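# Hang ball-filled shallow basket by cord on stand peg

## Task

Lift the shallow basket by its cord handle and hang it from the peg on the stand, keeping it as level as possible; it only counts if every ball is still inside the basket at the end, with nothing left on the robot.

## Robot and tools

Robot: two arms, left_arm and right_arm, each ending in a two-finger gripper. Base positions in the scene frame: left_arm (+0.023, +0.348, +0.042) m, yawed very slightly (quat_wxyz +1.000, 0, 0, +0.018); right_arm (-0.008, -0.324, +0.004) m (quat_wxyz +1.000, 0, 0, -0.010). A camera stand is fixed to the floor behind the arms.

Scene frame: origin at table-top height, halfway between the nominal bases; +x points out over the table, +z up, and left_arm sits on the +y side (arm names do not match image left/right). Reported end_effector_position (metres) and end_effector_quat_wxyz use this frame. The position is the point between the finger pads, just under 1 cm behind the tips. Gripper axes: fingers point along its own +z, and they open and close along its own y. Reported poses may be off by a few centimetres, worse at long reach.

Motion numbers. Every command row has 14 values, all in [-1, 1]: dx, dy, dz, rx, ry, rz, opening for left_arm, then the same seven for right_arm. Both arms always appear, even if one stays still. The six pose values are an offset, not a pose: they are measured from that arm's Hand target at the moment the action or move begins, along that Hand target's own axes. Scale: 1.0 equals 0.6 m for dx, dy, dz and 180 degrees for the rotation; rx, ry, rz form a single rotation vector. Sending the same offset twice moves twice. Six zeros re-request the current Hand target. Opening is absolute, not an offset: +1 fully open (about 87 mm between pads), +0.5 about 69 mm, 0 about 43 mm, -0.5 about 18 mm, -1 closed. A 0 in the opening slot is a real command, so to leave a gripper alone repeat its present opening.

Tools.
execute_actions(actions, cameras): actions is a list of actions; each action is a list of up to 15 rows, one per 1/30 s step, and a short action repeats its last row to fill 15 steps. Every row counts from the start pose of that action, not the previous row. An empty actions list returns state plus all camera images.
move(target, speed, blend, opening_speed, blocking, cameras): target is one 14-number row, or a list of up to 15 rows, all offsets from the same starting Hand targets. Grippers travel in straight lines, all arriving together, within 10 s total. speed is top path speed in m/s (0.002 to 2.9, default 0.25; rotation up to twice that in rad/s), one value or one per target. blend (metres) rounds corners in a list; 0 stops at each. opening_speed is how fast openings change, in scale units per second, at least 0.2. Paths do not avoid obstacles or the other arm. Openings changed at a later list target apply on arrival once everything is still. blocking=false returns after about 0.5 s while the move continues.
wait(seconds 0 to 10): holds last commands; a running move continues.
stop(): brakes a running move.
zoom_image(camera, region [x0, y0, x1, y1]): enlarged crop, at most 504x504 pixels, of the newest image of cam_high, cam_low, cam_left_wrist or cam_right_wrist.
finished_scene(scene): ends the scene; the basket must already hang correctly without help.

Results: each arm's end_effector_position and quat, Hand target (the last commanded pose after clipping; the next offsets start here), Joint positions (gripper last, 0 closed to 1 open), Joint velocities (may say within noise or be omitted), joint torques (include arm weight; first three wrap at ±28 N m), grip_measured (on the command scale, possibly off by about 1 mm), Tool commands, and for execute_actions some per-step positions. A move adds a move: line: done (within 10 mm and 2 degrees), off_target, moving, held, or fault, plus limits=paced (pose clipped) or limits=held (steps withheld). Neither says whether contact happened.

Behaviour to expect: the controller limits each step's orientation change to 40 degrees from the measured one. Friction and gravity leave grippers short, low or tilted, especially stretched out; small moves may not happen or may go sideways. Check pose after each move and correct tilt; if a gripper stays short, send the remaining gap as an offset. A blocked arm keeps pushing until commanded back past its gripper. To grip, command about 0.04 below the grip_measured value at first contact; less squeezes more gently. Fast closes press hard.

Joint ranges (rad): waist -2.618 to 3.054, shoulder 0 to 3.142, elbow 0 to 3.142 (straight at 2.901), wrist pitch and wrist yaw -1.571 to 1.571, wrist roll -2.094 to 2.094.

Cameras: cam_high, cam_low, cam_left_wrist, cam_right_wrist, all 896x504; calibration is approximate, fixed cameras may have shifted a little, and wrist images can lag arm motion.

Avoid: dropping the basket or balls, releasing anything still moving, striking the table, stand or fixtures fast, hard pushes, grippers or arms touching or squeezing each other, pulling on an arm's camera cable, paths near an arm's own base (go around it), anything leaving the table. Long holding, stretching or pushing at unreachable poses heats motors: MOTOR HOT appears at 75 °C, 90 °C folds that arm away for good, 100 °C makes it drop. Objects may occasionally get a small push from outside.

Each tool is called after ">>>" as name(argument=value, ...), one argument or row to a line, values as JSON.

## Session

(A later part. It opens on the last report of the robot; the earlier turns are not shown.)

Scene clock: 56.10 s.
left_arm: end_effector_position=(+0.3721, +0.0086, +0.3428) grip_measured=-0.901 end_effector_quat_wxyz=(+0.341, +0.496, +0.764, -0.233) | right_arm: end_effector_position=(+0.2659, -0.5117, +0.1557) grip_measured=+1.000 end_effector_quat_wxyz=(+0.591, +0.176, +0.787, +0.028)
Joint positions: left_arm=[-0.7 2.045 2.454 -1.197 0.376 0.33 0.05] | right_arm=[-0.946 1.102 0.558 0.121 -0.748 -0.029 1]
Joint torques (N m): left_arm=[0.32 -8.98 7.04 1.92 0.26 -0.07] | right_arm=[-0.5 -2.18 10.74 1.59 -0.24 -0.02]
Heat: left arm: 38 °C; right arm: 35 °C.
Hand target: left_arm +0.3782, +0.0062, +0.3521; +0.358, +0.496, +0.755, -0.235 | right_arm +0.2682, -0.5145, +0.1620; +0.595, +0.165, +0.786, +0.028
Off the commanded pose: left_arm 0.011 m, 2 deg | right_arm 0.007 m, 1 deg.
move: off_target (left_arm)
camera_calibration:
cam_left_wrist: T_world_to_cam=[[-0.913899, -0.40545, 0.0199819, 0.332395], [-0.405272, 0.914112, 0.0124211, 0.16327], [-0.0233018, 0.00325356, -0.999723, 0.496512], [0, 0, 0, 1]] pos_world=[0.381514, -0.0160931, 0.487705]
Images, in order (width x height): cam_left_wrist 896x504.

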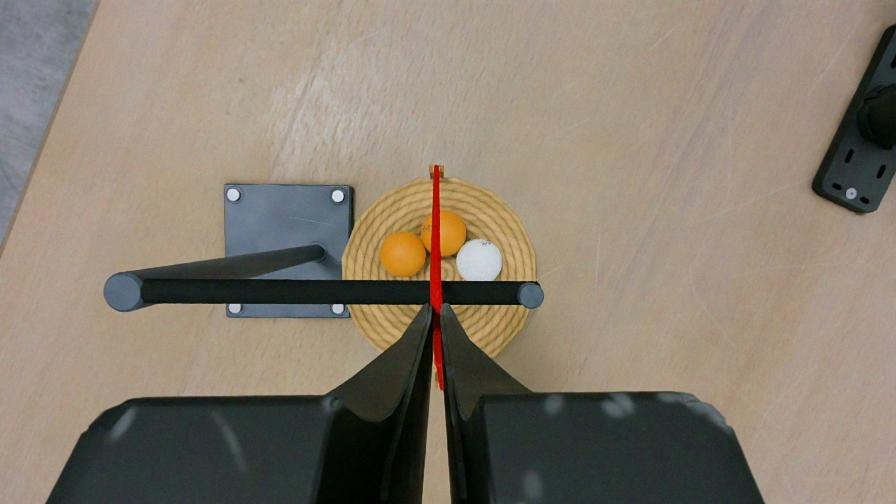

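>>> move(
  target=[0.025,0,0.013,0,0,0,-1,0,0,0,0,0,0,1],
  speed=0.02,
  cameras=["cam_left_wrist","cam_low"],
)

>>> zoom_image(
  camera="cam_low",
  region=[320, 160, 480, 320],
)

Scene clock: 57.50 s.
left_arm: end_effector_position=(+0.3736, +0.0088, +0.3175) grip_measured=-0.901 end_effector_quat_wxyz=(+0.328, +0.495, +0.770, -0.233) | right_arm: end_effector_position=(+0.2659, -0.5117, +0.1557) grip_measured=+1.000 end_effector_quat_wxyz=(+0.591, +0.176, +0.787, +0.028)
Joint positions: left_arm=[-0.696 1.999 2.281 -1.099 0.38 0.33 0.05] | right_arm=[-0.946 1.102 0.558 0.121 -0.748 -0.029 1]
Joint torques (N m): left_arm=[0.46 -12.26 4.55 2.11 0.22 -0.02] | right_arm=[-0.53 -2.17 10.73 1.58 -0.24 -0.02]
Heat: left arm: 39 °C; right arm: 35 °C.
Hand target: left_arm +0.3767, +0.0092, +0.3355; +0.358, +0.496, +0.755, -0.235 | right_arm +0.2682, -0.5145, +0.1620; +0.595, +0.165, +0.786, +0.028
Off the commanded pose: left_arm 0.018 m, 4 deg | right_arm 0.007 m, 1 deg.
move: off_target (left_arm)
camera_calibration:
cam_left_wrist: T_world_to_cam=[[-0.912949, -0.406448, 0.0364001, 0.328766], [-0.405253, 0.913494, 0.0360469, 0.156457], [-0.0479025, 0.0181577, -0.998687, 0.480045], [0, 0, 0, 1]] pos_world=[0.386547, -0.0180129, 0.461807]
Images, in order (width x height): cam_low 896x504, cam_left_wrist 896x504.

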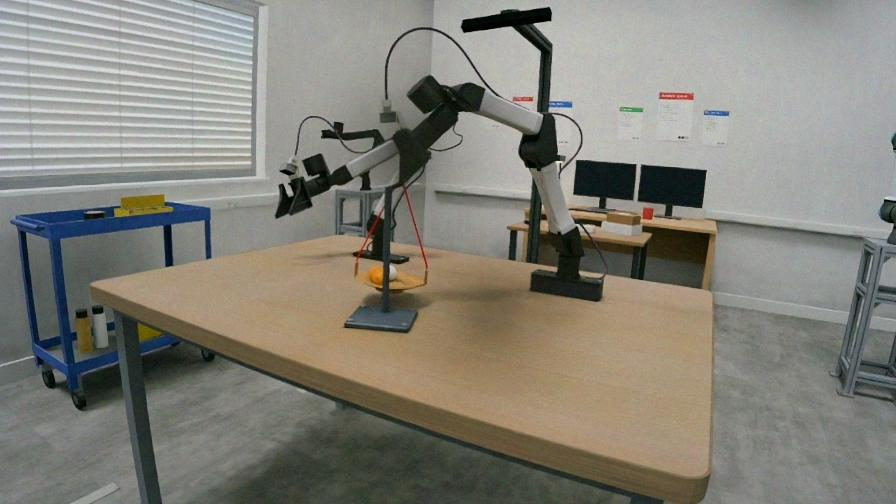

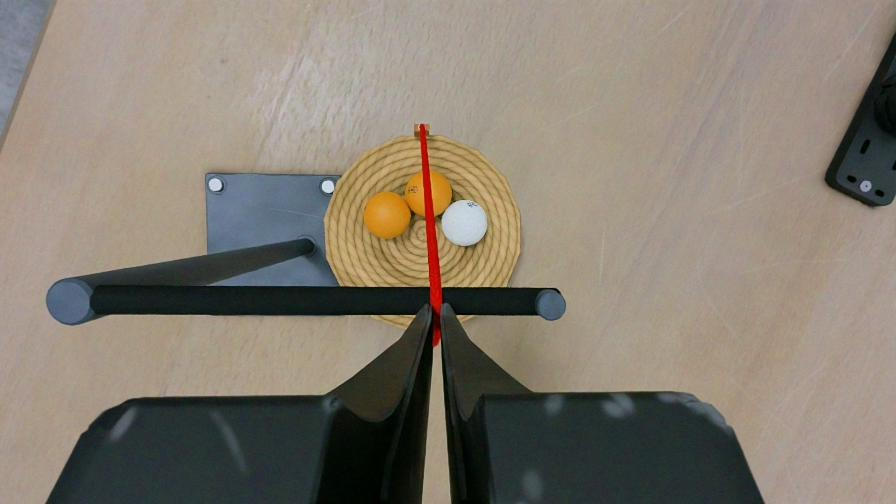

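Scaled by 3.150 from the camera's 896x504 image, which has a finer 1280x720 frame.

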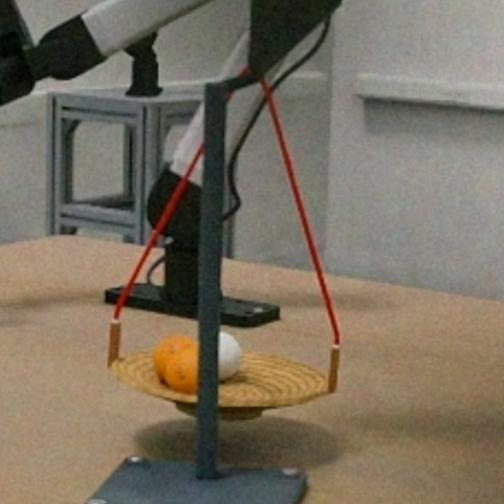

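>>> move(
  target=[
    [-0.0247,-0.003,-0.0078,0,0,0,-1,0,0,0,0,0,0,1],
    [-0.0073,-0.0047,0.0117,0,0,0,-1,0,0,0,0,0,0,1],
  ],
  speed=0.025,
  cameras=["cam_left_wrist","cam_low"],
)

>>> zoom_image(
  camera="cam_low",
  region=[320, 160, 480, 320],
)

>>> wait(
  seconds=0.5,
  cameras=["cam_low"],
)

>>> zoom_image(
  camera="cam_low",
  region=[320, 160, 480, 320],
)

Scene clock: 60.17 s.
left_arm: end_effector_position=(+0.3761, +0.0070, +0.3200) grip_measured=-0.901 end_effector_quat_wxyz=(+0.330, +0.495, +0.770, -0.232) | right_arm: end_effector_position=(+0.2659, -0.5117, +0.1557) grip_measured=+1.000 end_effector_quat_wxyz=(+0.591, +0.176, +0.787, +0.028)
Joint positions: left_arm=[-0.696 2.018 2.318 -1.113 0.379 0.33 0.05] | right_arm=[-0.946 1.102 0.558 0.121 -0.748 -0.029 1]
Joint torques (N m): left_arm=[-1.05 -11.59 4.36 2.2 0.14 -0.18] | right_arm=[-0.51 -2.18 10.73 1.58 -0.24 -0.01]
Heat: left arm: 39 °C; right arm: 35 °C.
Hand target: left_arm +0.3774, +0.0006, +0.3345; +0.358, +0.496, +0.755, -0.236 | right_arm +0.2682, -0.5145, +0.1620; +0.595, +0.165, +0.786, +0.028
Off the commanded pose: left_arm 0.016 m, 4 deg | right_arm 0.007 m, 1 deg.
move: off_target (left_arm)
camera_calibration:
cam_left_wrist: T_world_to_cam=[[-0.912832, -0.406982, 0.0332204, 0.331176], [-0.406001, 0.913291, 0.0325892, 0.160487], [-0.0436031, 0.0162609, -0.998917, 0.48106], [0, 0, 0, 1]] pos_world=[0.388441, -0.0196107, 0.464307]
Images, in order (width x height): cam_low 896x504, cam_left_wrist 896x504.

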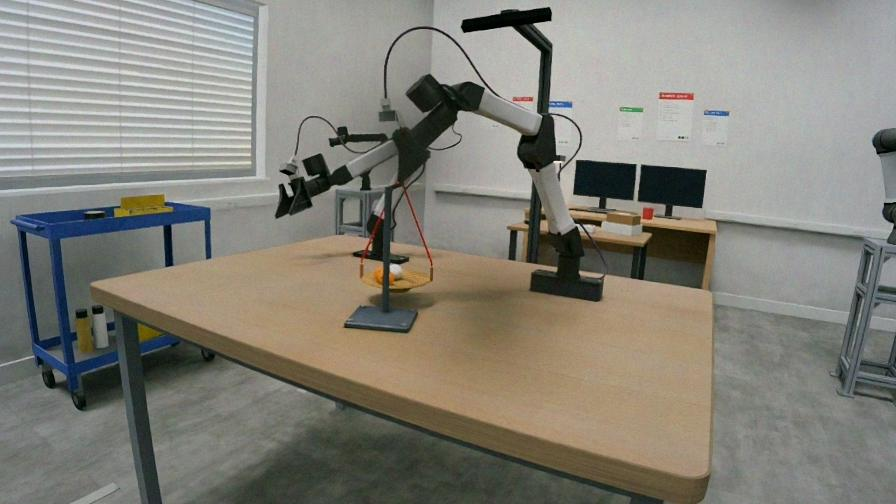

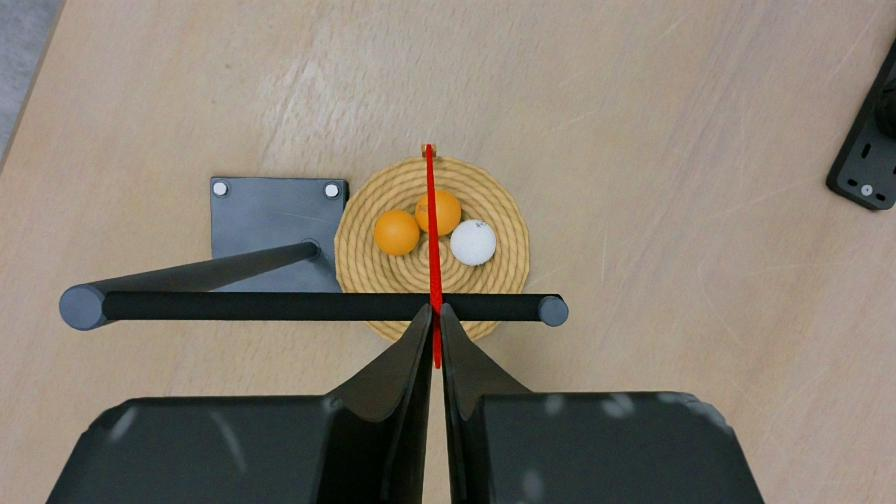

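Scaled by 3.150 from the camera's 896x504 image, which has a finer 1280x720 frame.

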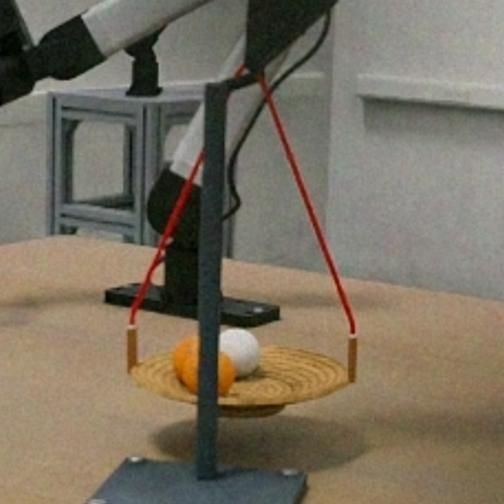

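Scene clock: 60.67 s.
left_arm: end_effector_position=(+0.3761, +0.0070, +0.3200) grip_measured=-0.901 end_effector_quat_wxyz=(+0.330, +0.495, +0.770, -0.232) | right_arm: end_effector_position=(+0.2659, -0.5117, +0.1557) grip_measured=+1.000 end_effector_quat_wxyz=(+0.591, +0.176, +0.787, +0.028)
Joint positions: left_arm=[-0.696 2.018 2.318 -1.113 0.379 0.33 0.05] | right_arm=[-0.946 1.102 0.558 0.121 -0.748 -0.029 1]
Joint torques (N m): left_arm=[-1.03 -11.71 4.31 2.24 0.16 -0.2] | right_arm=[-0.53 -2.17 10.74 1.59 -0.24 -0.02]
Heat: left arm: 39 °C; right arm: 35 °C.
Hand target: left_arm +0.3774, +0.0006, +0.3345; +0.358, +0.496, +0.755, -0.236 | right_arm +0.2682, -0.5145, +0.1620; +0.595, +0.165, +0.786, +0.028
Tool commands: left_gripper/opening=-1.0 right_gripper/opening=+1.0
Off the commanded pose: left_arm 0.016 m, 4 deg | right_arm 0.007 m, 1 deg.
wait: 0.50 s; at rest by 0.17 s
Images, in order (width x height): cam_low 896x504.

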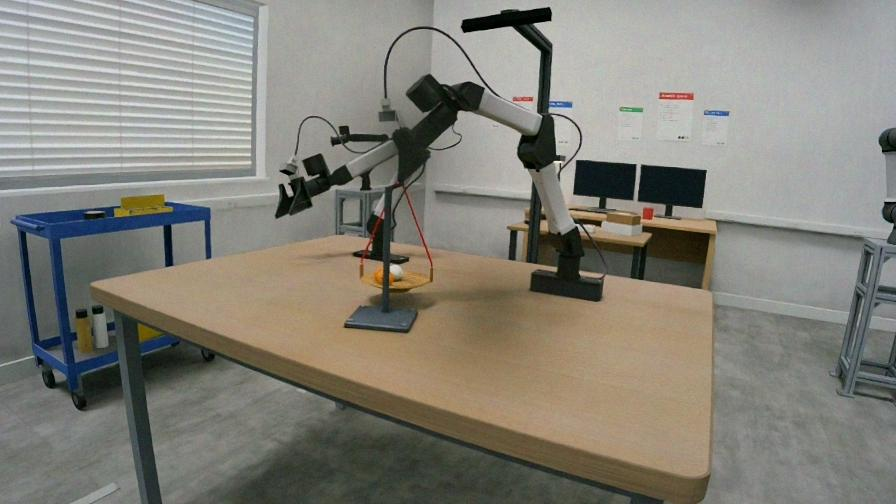

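Scaled by 3.150 from the camera's 896x504 image, which has a finer 1280x720 frame.

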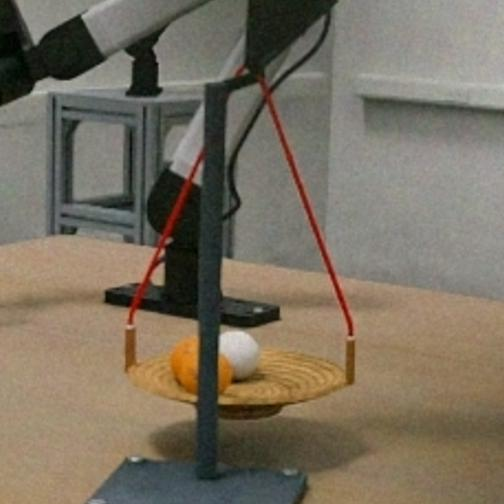

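>>> move(
  target=[0.0197,0.0016,0.009,0,0,0,-1,0,0,0,0,0,0,1],
  speed=0.02,
  cameras=["cam_left_wrist","cam_low"],
)

>>> zoom_image(
  camera="cam_low",
  region=[320, 160, 480, 320],
)

>>> zoom_image(
  camera="cam_low",
  region=[370, 165, 430, 225],
)

Scene clock: 61.97 s.
left_arm: end_effector_position=(+0.3757, +0.0073, +0.3196) grip_measured=-0.901 end_effector_quat_wxyz=(+0.348, +0.495, +0.761, -0.234) | right_arm: end_effector_position=(+0.2659, -0.5117, +0.1557) grip_measured=+1.000 end_effector_quat_wxyz=(+0.591, +0.176, +0.787, +0.028)
Joint positions: left_arm=[-0.696 1.953 2.194 -1.013 0.379 0.33 0.05] | right_arm=[-0.946 1.102 0.558 0.121 -0.748 -0.029 1]
Joint torques (N m): left_arm=[-0.5 -10.14 4.03 2.07 0.19 -0.13] | right_arm=[-0.51 -2.17 10.74 1.58 -0.24 -0.01]
Heat: left arm: 39 °C; right arm: 35 °C.
Hand target: left_arm +0.3770, +0.0040, +0.3219; +0.358, +0.496, +0.755, -0.236 | right_arm +0.2682, -0.5145, +0.1620; +0.595, +0.165, +0.786, +0.028
Off the commanded pose: left_arm 0.004 m, 1 deg | right_arm 0.007 m, 1 deg.
move: done
camera_calibration:
cam_left_wrist: T_world_to_cam=[[-0.913598, -0.406364, 0.0143545, 0.33728], [-0.406441, 0.913673, -0.00274585, 0.171563], [-0.0119995, -0.00834285, -0.999893, 0.469327], [0, 0, 0, 1]] pos_world=[0.3835, -0.0157786, 0.464906]
Images, in order (width x height): cam_low 896x504, cam_left_wrist 896x504.

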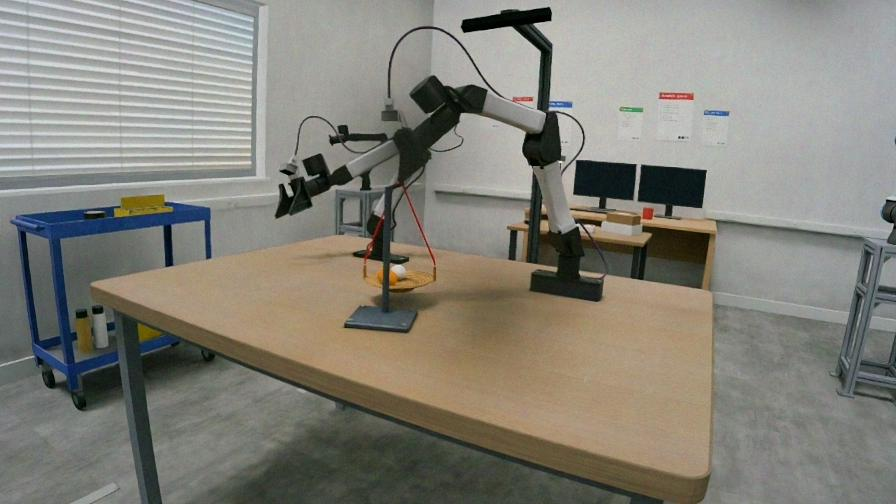

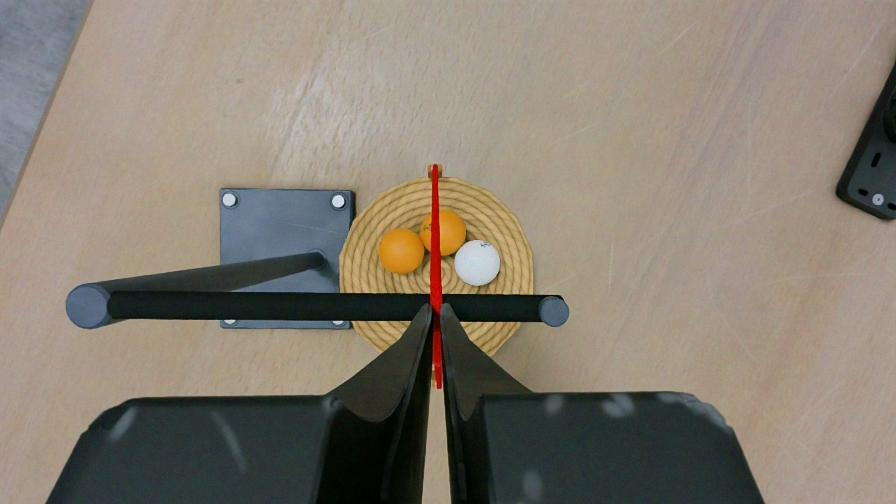

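Scaled by 3.150 from the camera's 896x504 image, which has a finer 1280x720 frame.

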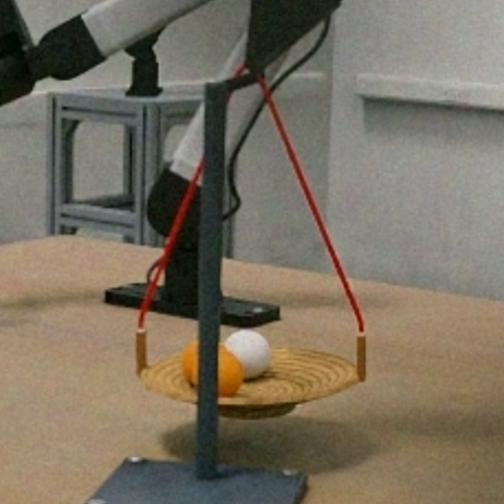

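Scaled by 8.400 from the camera's 896x504 image, which has a finer 1280x720 frame.

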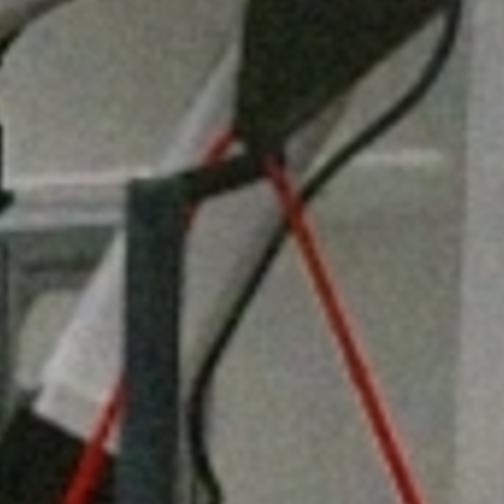

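>>> move(
  target=[0,0,0,0,0,0,-0.55,0,0,0,0,0,0,1],
  speed=0.02,
  opening_speed=0.2,
  cameras=["cam_left_wrist","cam_low"],
)

>>> zoom_image(
  camera="cam_low",
  region=[320, 160, 480, 320],
)

>>> zoom_image(
  camera="cam_left_wrist",
  region=[350, 230, 550, 380],
)

Scene clock: 64.73 s.
left_arm: end_effector_position=(+0.3752, +0.0063, +0.3202) grip_measured=-0.551 end_effector_quat_wxyz=(+0.348, +0.495, +0.760, -0.237) | right_arm: end_effector_position=(+0.2659, -0.5117, +0.1557) grip_measured=+1.000 end_effector_quat_wxyz=(+0.591, +0.176, +0.787, +0.028)
Joint positions: left_arm=[-0.696 1.953 2.194 -1.011 0.385 0.33 0.225] | right_arm=[-0.946 1.102 0.558 0.121 -0.748 -0.029 1]
Joint torques (N m): left_arm=[-0.53 -9.98 4.16 2.03 0.11 -0.12] | right_arm=[-0.51 -2.18 10.73 1.58 -0.24 -0.02]
Heat: left arm: 39 °C; right arm: 36 °C.
Hand target: left_arm +0.3770, +0.0040, +0.3219; +0.358, +0.496, +0.755, -0.236 | right_arm +0.2682, -0.5145, +0.1620; +0.595, +0.165, +0.786, +0.028
Off the commanded pose: left_arm 0.003 m, 1 deg | right_arm 0.007 m, 1 deg.
move: done
camera_calibration:
cam_left_wrist: T_world_to_cam=[[-0.91547, -0.402017, 0.0172402, 0.336136], [-0.402176, 0.915536, -0.0069119, 0.171964], [-0.0130053, -0.0132612, -0.999827, 0.470297], [0, 0, 0, 1]] pos_world=[0.382999, -0.0160697, 0.465609]
Images, in order (width x height): cam_low 896x504, cam_left_wrist 896x504.

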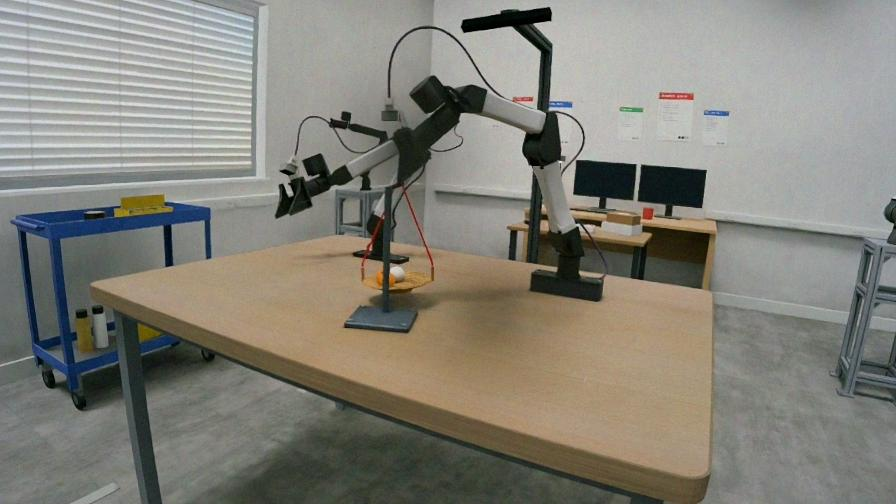

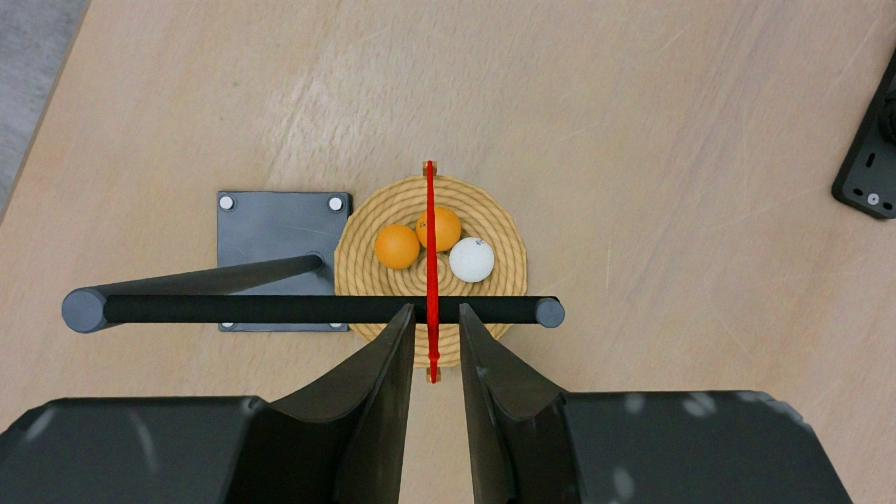

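Scaled by 3.150 from the camera's 896x504 image, which has a finer 1280x720 frame.

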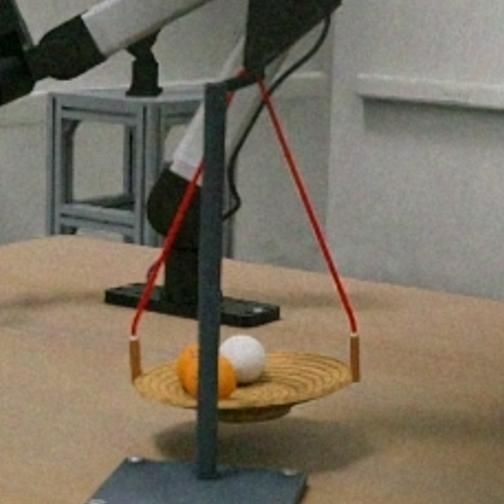

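Scaled by 2.520 from the camera's 896x504 image, which has a finer 1280x720 frame.

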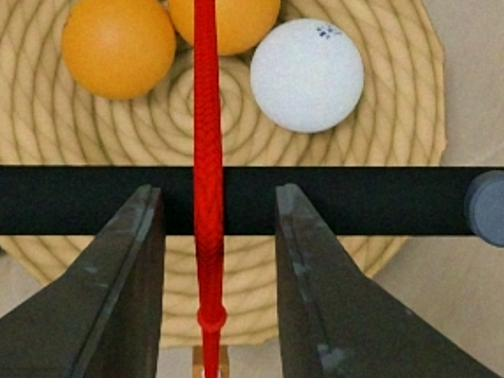

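>>> move(
  target=[
    [0,0,-0.13,0,0,0,-0.55,0,0,0,0,0,0,1],
  ],
  speed=0.05,
  cameras=["cam_left_wrist","cam_low","cam_high"],
)

>>> zoom_image(
  camera="cam_low",
  region=[320, 160, 480, 320],
)

>>> wait(
  seconds=1.5,
  cameras=["cam_low","cam_left_wrist"],
)

>>> zoom_image(
  camera="cam_low",
  region=[320, 160, 480, 320],
)

Scene clock: 67.17 s.
left_arm: end_effector_position=(+0.3578, +0.0546, +0.3495) grip_measured=-0.550 end_effector_quat_wxyz=(+0.334, +0.492, +0.769, -0.233) | right_arm: end_effector_position=(+0.2659, -0.5117, +0.1557) grip_measured=+1.000 end_effector_quat_wxyz=(+0.591, +0.176, +0.787, +0.028)
Joint positions: left_arm=[-0.622 1.882 2.257 -1.199 0.429 0.382 0.225] | right_arm=[-0.946 1.102 0.558 0.121 -0.748 -0.029 1]
Joint torques (N m): left_arm=[0.36 -11.03 6.71 1.65 0.29 -0.01] | right_arm=[-0.51 -2.17 10.73 1.59 -0.24 -0.02]
Heat: left arm: 39 °C; right arm: 36 °C.
Hand target: left_arm +0.3530, +0.0595, +0.3713; +0.358, +0.496, +0.755, -0.236 | right_arm +0.2682, -0.5145, +0.1620; +0.595, +0.165, +0.786, +0.028
Off the commanded pose: left_arm 0.023 m, 3 deg | right_arm 0.007 m, 1 deg.
move: off_target (left_arm)
camera_calibration:
cam_left_wrist: T_world_to_cam=[[-0.910952, -0.411261, 0.0321174, 0.332811], [-0.410694, 0.911486, 0.02291, 0.113742], [-0.0386966, 0.00767952, -0.999221, 0.5078], [0, 0, 0, 1]] pos_world=[0.369538, 0.0292979, 0.494109]
Images, in order (width x height): cam_high 896x504, cam_low 896x504, cam_left_wrist 896x504.

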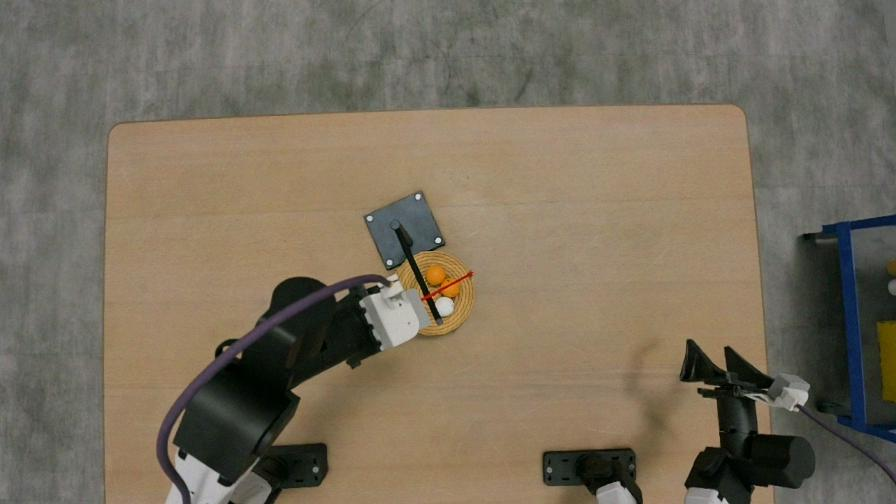

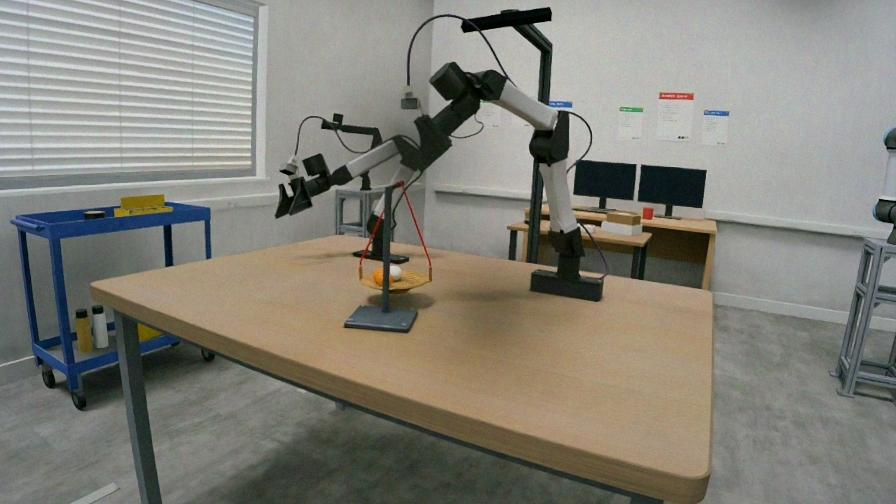

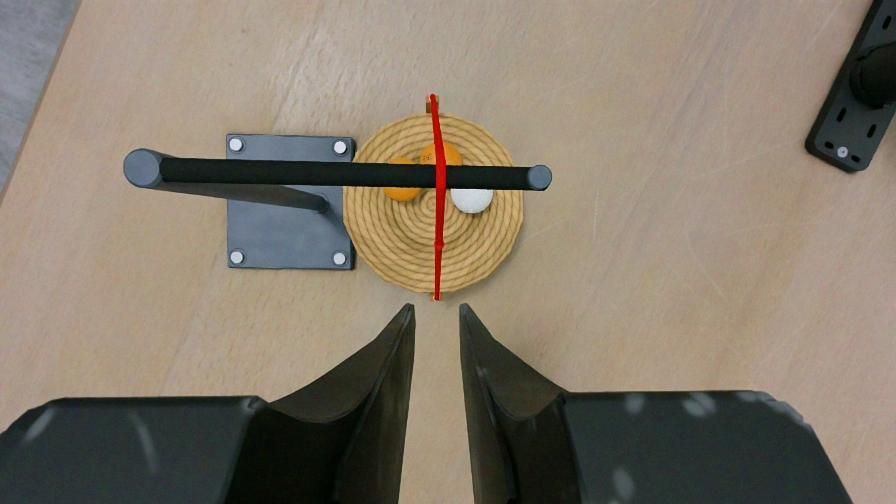

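Scaled by 3.150 from the camera's 896x504 image, which has a finer 1280x720 frame.

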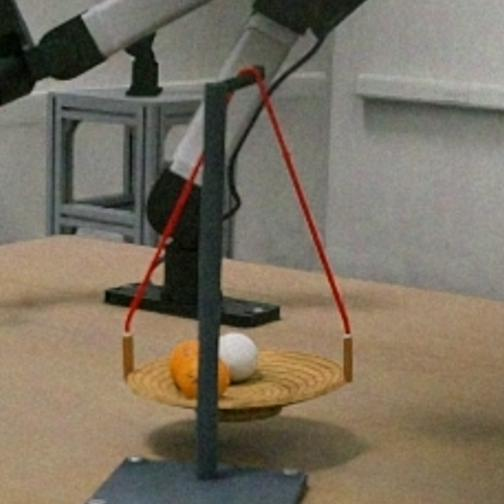

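Scene clock: 68.67 s.
left_arm: end_effector_position=(+0.3577, +0.0546, +0.3494) grip_measured=-0.550 end_effector_quat_wxyz=(+0.334, +0.492, +0.769, -0.233) | right_arm: end_effector_position=(+0.2659, -0.5117, +0.1557) grip_measured=+1.000 end_effector_quat_wxyz=(+0.591, +0.176, +0.787, +0.028)
Joint positions: left_arm=[-0.622 1.882 2.257 -1.199 0.429 0.382 0.225] | right_arm=[-0.946 1.102 0.558 0.121 -0.748 -0.029 1]
Joint torques (N m): left_arm=[0.42 -11.04 6.6 1.64 0.32 0] | right_arm=[-0.51 -2.18 10.73 1.58 -0.24 -0.02]
Heat: left arm: 39 °C; right arm: 36 °C.
Hand target: left_arm +0.3530, +0.0595, +0.3713; +0.358, +0.496, +0.755, -0.235 | right_arm +0.2682, -0.5145, +0.1620; +0.595, +0.165, +0.786, +0.028
Tool commands: left_gripper/opening=-0.55 right_gripper/opening=+1.0
Off the commanded pose: left_arm 0.023 m, 3 deg | right_arm 0.007 m, 1 deg.
wait: 1.50 s; at rest by 0.17 s
camera_calibration:
cam_left_wrist: T_world_to_cam=[[-0.911043, -0.411068, 0.0319996, 0.332897], [-0.410492, 0.91157, 0.0231759, 0.113534], [-0.0386968, 0.00797867, -0.999219, 0.50779], [0, 0, 0, 1]] pos_world=[0.369538, 0.0292977, 0.494109]
Images, in order (width x height): cam_low 896x504, cam_left_wrist 896x504.

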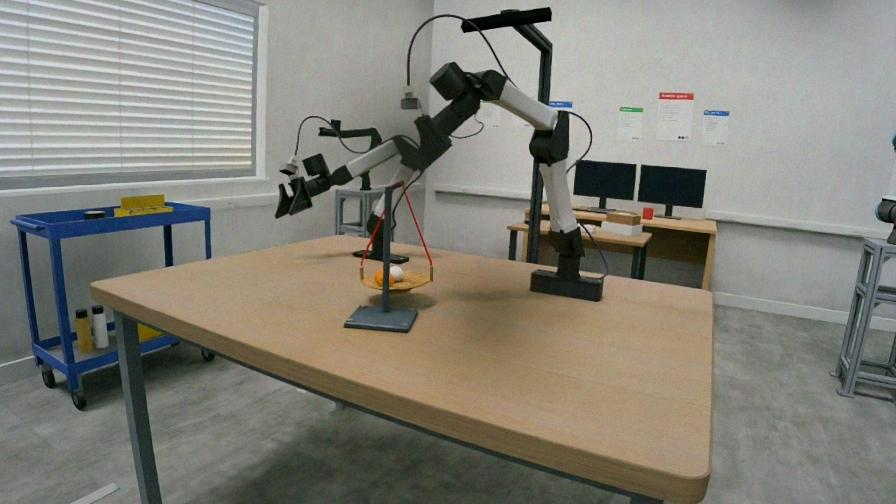

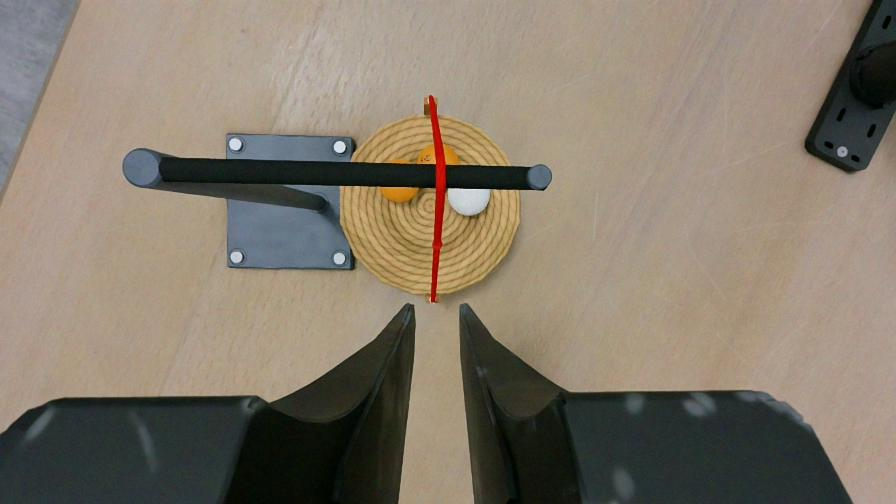

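Scaled by 3.150 from the camera's 896x504 image, which has a finer 1280x720 frame.

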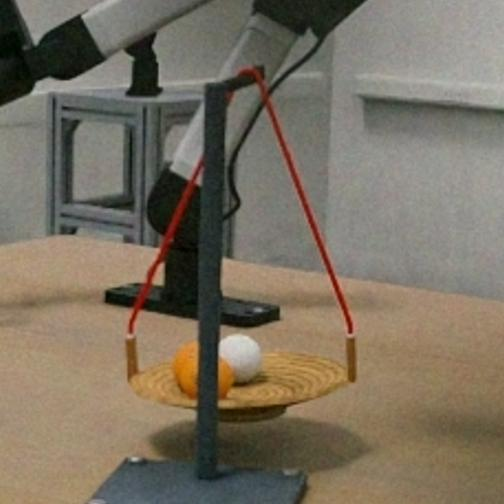

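>>> move(
  target=[
    [0,0,0.11,0,0,0,-0.55,0,0,0,0,0,0,1],
    [0,0,0.13,0,0,0,-0.55,0,0,0,0,0,0,1],
  ],
  speed=[0.05,0.02],
  blend=0.003,
  cameras=["cam_left_wrist","cam_low"],
)

>>> zoom_image(
  camera="cam_left_wrist",
  region=[350, 230, 550, 380],
)

>>> zoom_image(
  camera="cam_low",
  region=[320, 160, 480, 320],
)

Scene clock: 71.83 s.
left_arm: end_effector_position=(+0.3739, +0.0096, +0.3281) grip_measured=-0.550 end_effector_quat_wxyz=(+0.359, +0.498, +0.753, -0.236) | right_arm: end_effector_position=(+0.2659, -0.5117, +0.1557) grip_measured=+1.000 end_effector_quat_wxyz=(+0.591, +0.176, +0.787, +0.028)
Joint positions: left_arm=[-0.693 1.928 2.179 -1.001 0.387 0.341 0.225] | right_arm=[-0.946 1.102 0.558 0.121 -0.748 -0.029 1]
Joint torques (N m): left_arm=[-0.65 -8.06 4.81 2.02 0.08 -0.26] | right_arm=[-0.51 -2.19 10.73 1.59 -0.24 -0.02]
Heat: left arm: 39 °C; right arm: 36 °C.
Hand target: left_arm +0.3770, +0.0040, +0.3219; +0.358, +0.496, +0.755, -0.235 | right_arm +0.2682, -0.5145, +0.1620; +0.595, +0.165, +0.786, +0.028
Off the commanded pose: left_arm 0.009 m, 0 deg | right_arm 0.007 m, 1 deg.
move: done
camera_calibration:
cam_left_wrist: T_world_to_cam=[[-0.917448, -0.397856, 0.0000865329, 0.342521], [-0.397728, 0.917147, -0.0255551, 0.172877], [0.0100879, -0.0234799, -0.999673, 0.469568], [0, 0, 0, 1]] pos_world=[0.378266, -0.011254, 0.473803]
Images, in order (width x height): cam_low 896x504, cam_left_wrist 896x504.

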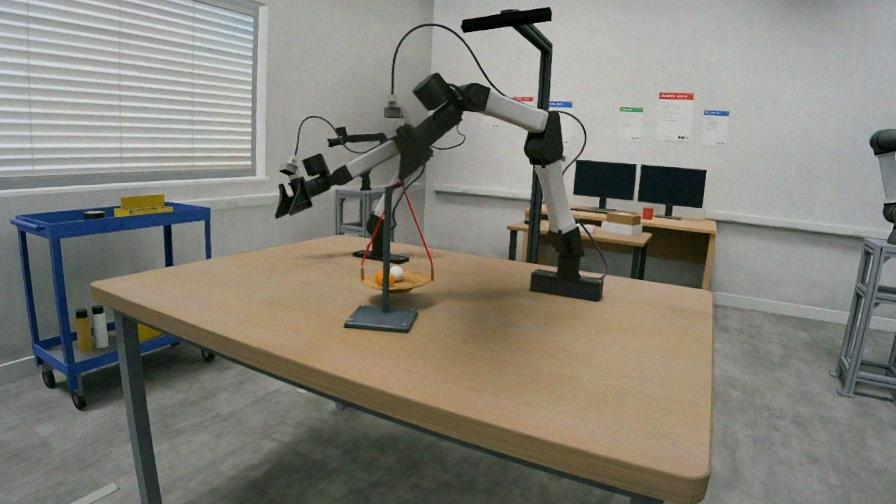

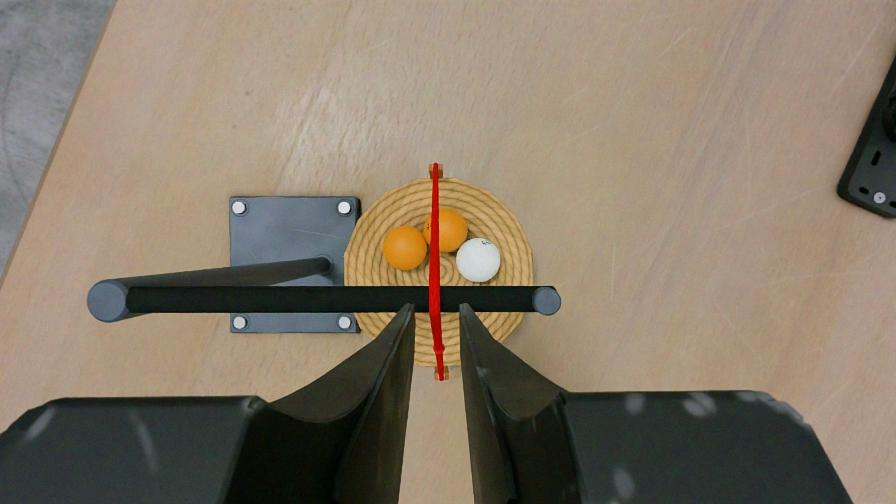

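Scaled by 2.520 from the camera's 896x504 image, which has a finer 1280x720 frame.

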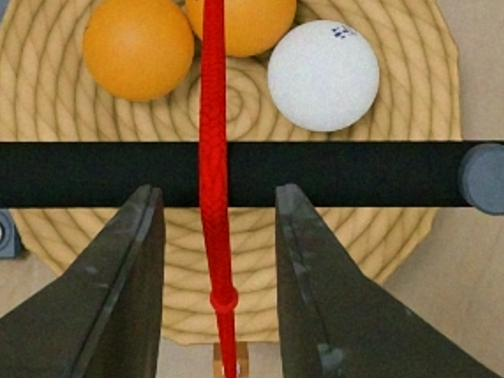

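Scaled by 3.150 from the camera's 896x504 image, which has a finer 1280x720 frame.

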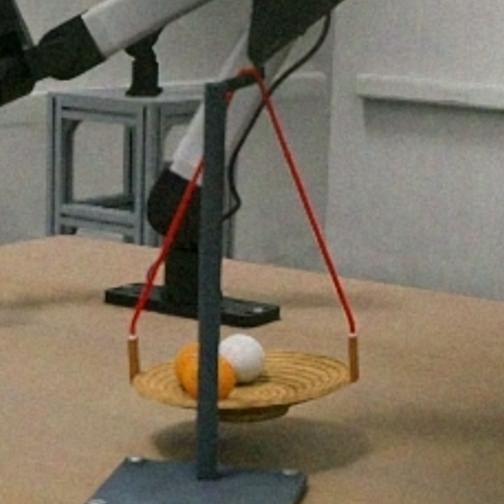

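>>> move(
  target=[0.0102,-0.002,0.019,0,0,0,-0.55,0,0,0,0,0,0,1],
  speed=0.02,
  cameras=["cam_left_wrist","cam_low"],
)

>>> zoom_image(
  camera="cam_low",
  region=[370, 165, 430, 225],
)

>>> zoom_image(
  camera="cam_low",
  region=[350, 250, 450, 310],
)

Scene clock: 73.17 s.
left_arm: end_effector_position=(+0.3749, +0.0072, +0.3187) grip_measured=-0.550 end_effector_quat_wxyz=(+0.357, +0.496, +0.756, -0.236) | right_arm: end_effector_position=(+0.2659, -0.5117, +0.1557) grip_measured=+1.000 end_effector_quat_wxyz=(+0.591, +0.176, +0.787, +0.028)
Joint positions: left_arm=[-0.696 1.92 2.13 -0.962 0.384 0.333 0.225] | right_arm=[-0.946 1.102 0.558 0.121 -0.748 -0.029 1]
Joint torques (N m): left_arm=[-1.18 -8.35 3.59 2.19 0.07 -0.24] | right_arm=[-0.49 -2.18 10.74 1.59 -0.24 -0.02]
Heat: left arm: 39 °C; right arm: 36 °C.
Hand target: left_arm +0.3780, -0.0009, +0.3099; +0.358, +0.496, +0.755, -0.235 | right_arm +0.2682, -0.5145, +0.1620; +0.595, +0.165, +0.786, +0.028
Off the commanded pose: left_arm 0.012 m, 0 deg | right_arm 0.007 m, 1 deg.
move: off_target (left_arm)
camera_calibration:
cam_left_wrist: T_world_to_cam=[[-0.915754, -0.401698, 0.00572178, 0.340057], [-0.401722, 0.915492, -0.0222366, 0.175687], [0.00369415, -0.0226618, -0.999736, 0.462567], [0, 0, 0, 1]] pos_world=[0.380277, -0.0137573, 0.464406]
Images, in order (width x height): cam_low 896x504, cam_left_wrist 896x504.

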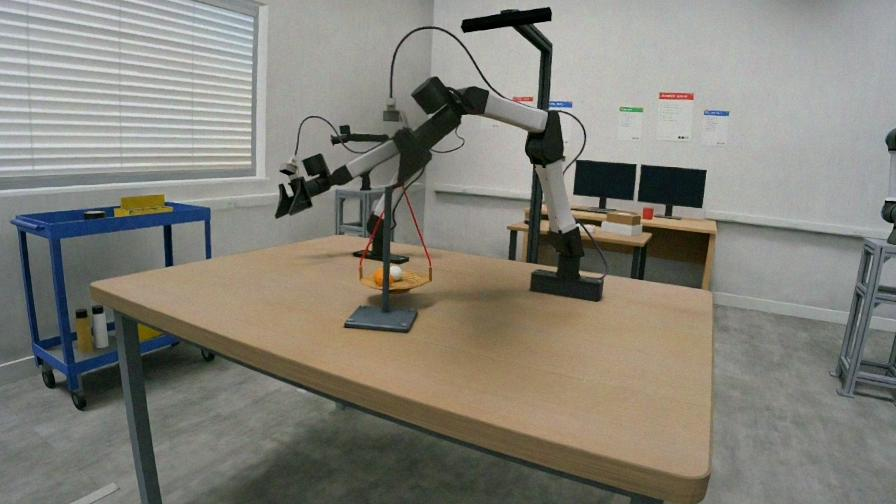

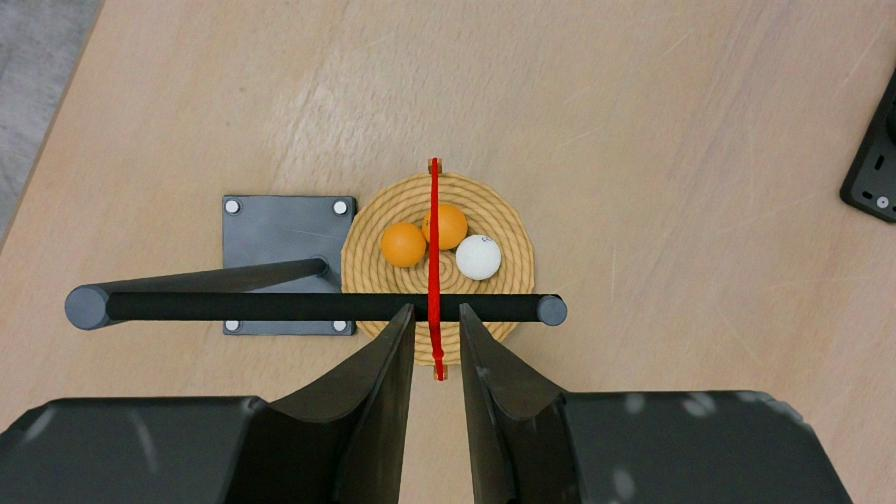

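Scaled by 8.400 from the camera's 896x504 image, which has a finer 1280x720 frame.

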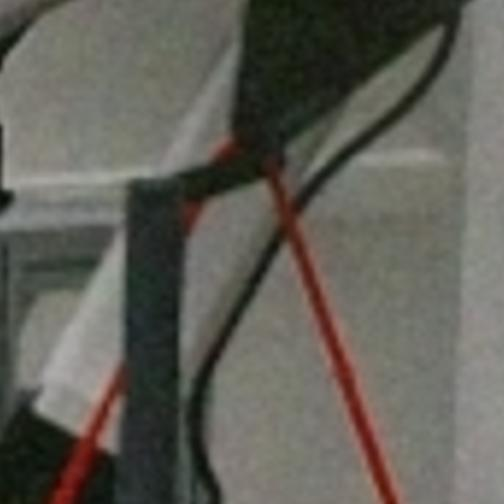

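Scaled by 5.040 from the camera's 896x504 image, which has a finer 1280x720 frame.

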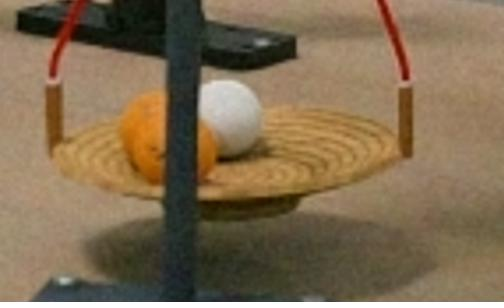

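>>> move(
  target=[0,0,0,0,0,0,-1,0,0,0,0,0,0,1],
  speed=0.02,
  opening_speed=0.5,
  cameras=["cam_left_wrist","cam_low"],
)

>>> zoom_image(
  camera="cam_left_wrist",
  region=[350, 230, 550, 380],
)

Scene clock: 74.53 s.
left_arm: end_effector_position=(+0.3770, +0.0076, +0.3191) grip_measured=-0.909 end_effector_quat_wxyz=(+0.360, +0.494, +0.756, -0.232) | right_arm: end_effector_position=(+0.2659, -0.5117, +0.1557) grip_measured=+1.000 end_effector_quat_wxyz=(+0.591, +0.176, +0.787, +0.028)
Joint positions: left_arm=[-0.696 1.92 2.13 -0.956 0.374 0.332 0.046] | right_arm=[-0.946 1.102 0.558 0.121 -0.748 -0.029 1]
Joint torques (N m): left_arm=[-1.36 -8.39 3.58 2.15 0.17 -0.25] | right_arm=[-0.51 -2.18 10.74 1.59 -0.24 -0.02]
Heat: left arm: 38 °C; right arm: 36 °C.
Hand target: left_arm +0.3780, -0.0009, +0.3099; +0.358, +0.496, +0.755, -0.235 | right_arm +0.2682, -0.5145, +0.1620; +0.595, +0.165, +0.786, +0.028
Off the commanded pose: left_arm 0.013 m, 1 deg | right_arm 0.007 m, 1 deg.
move: off_target (left_arm)
camera_calibration:
cam_left_wrist: T_world_to_cam=[[-0.912529, -0.409009, -0.00188838, 0.343434], [-0.408854, 0.912293, -0.0236729, 0.179346], [0.0114052, -0.0208301, -0.999718, 0.460137], [0, 0, 0, 1]] pos_world=[0.381471, -0.0135638, 0.464901]
Images, in order (width x height): cam_low 896x504, cam_left_wrist 896x504.

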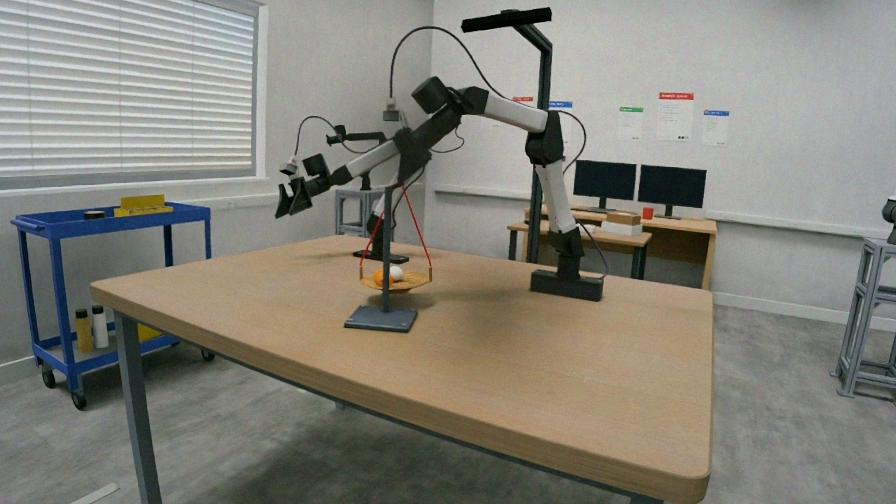

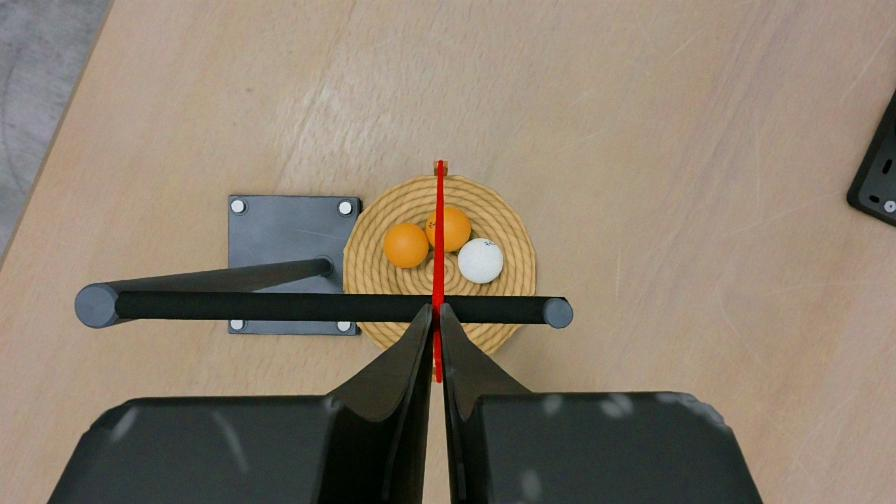

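Scaled by 2.520 from the camera's 896x504 image, which has a finer 1280x720 frame.

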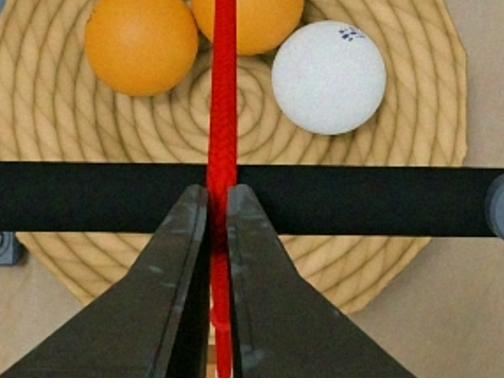

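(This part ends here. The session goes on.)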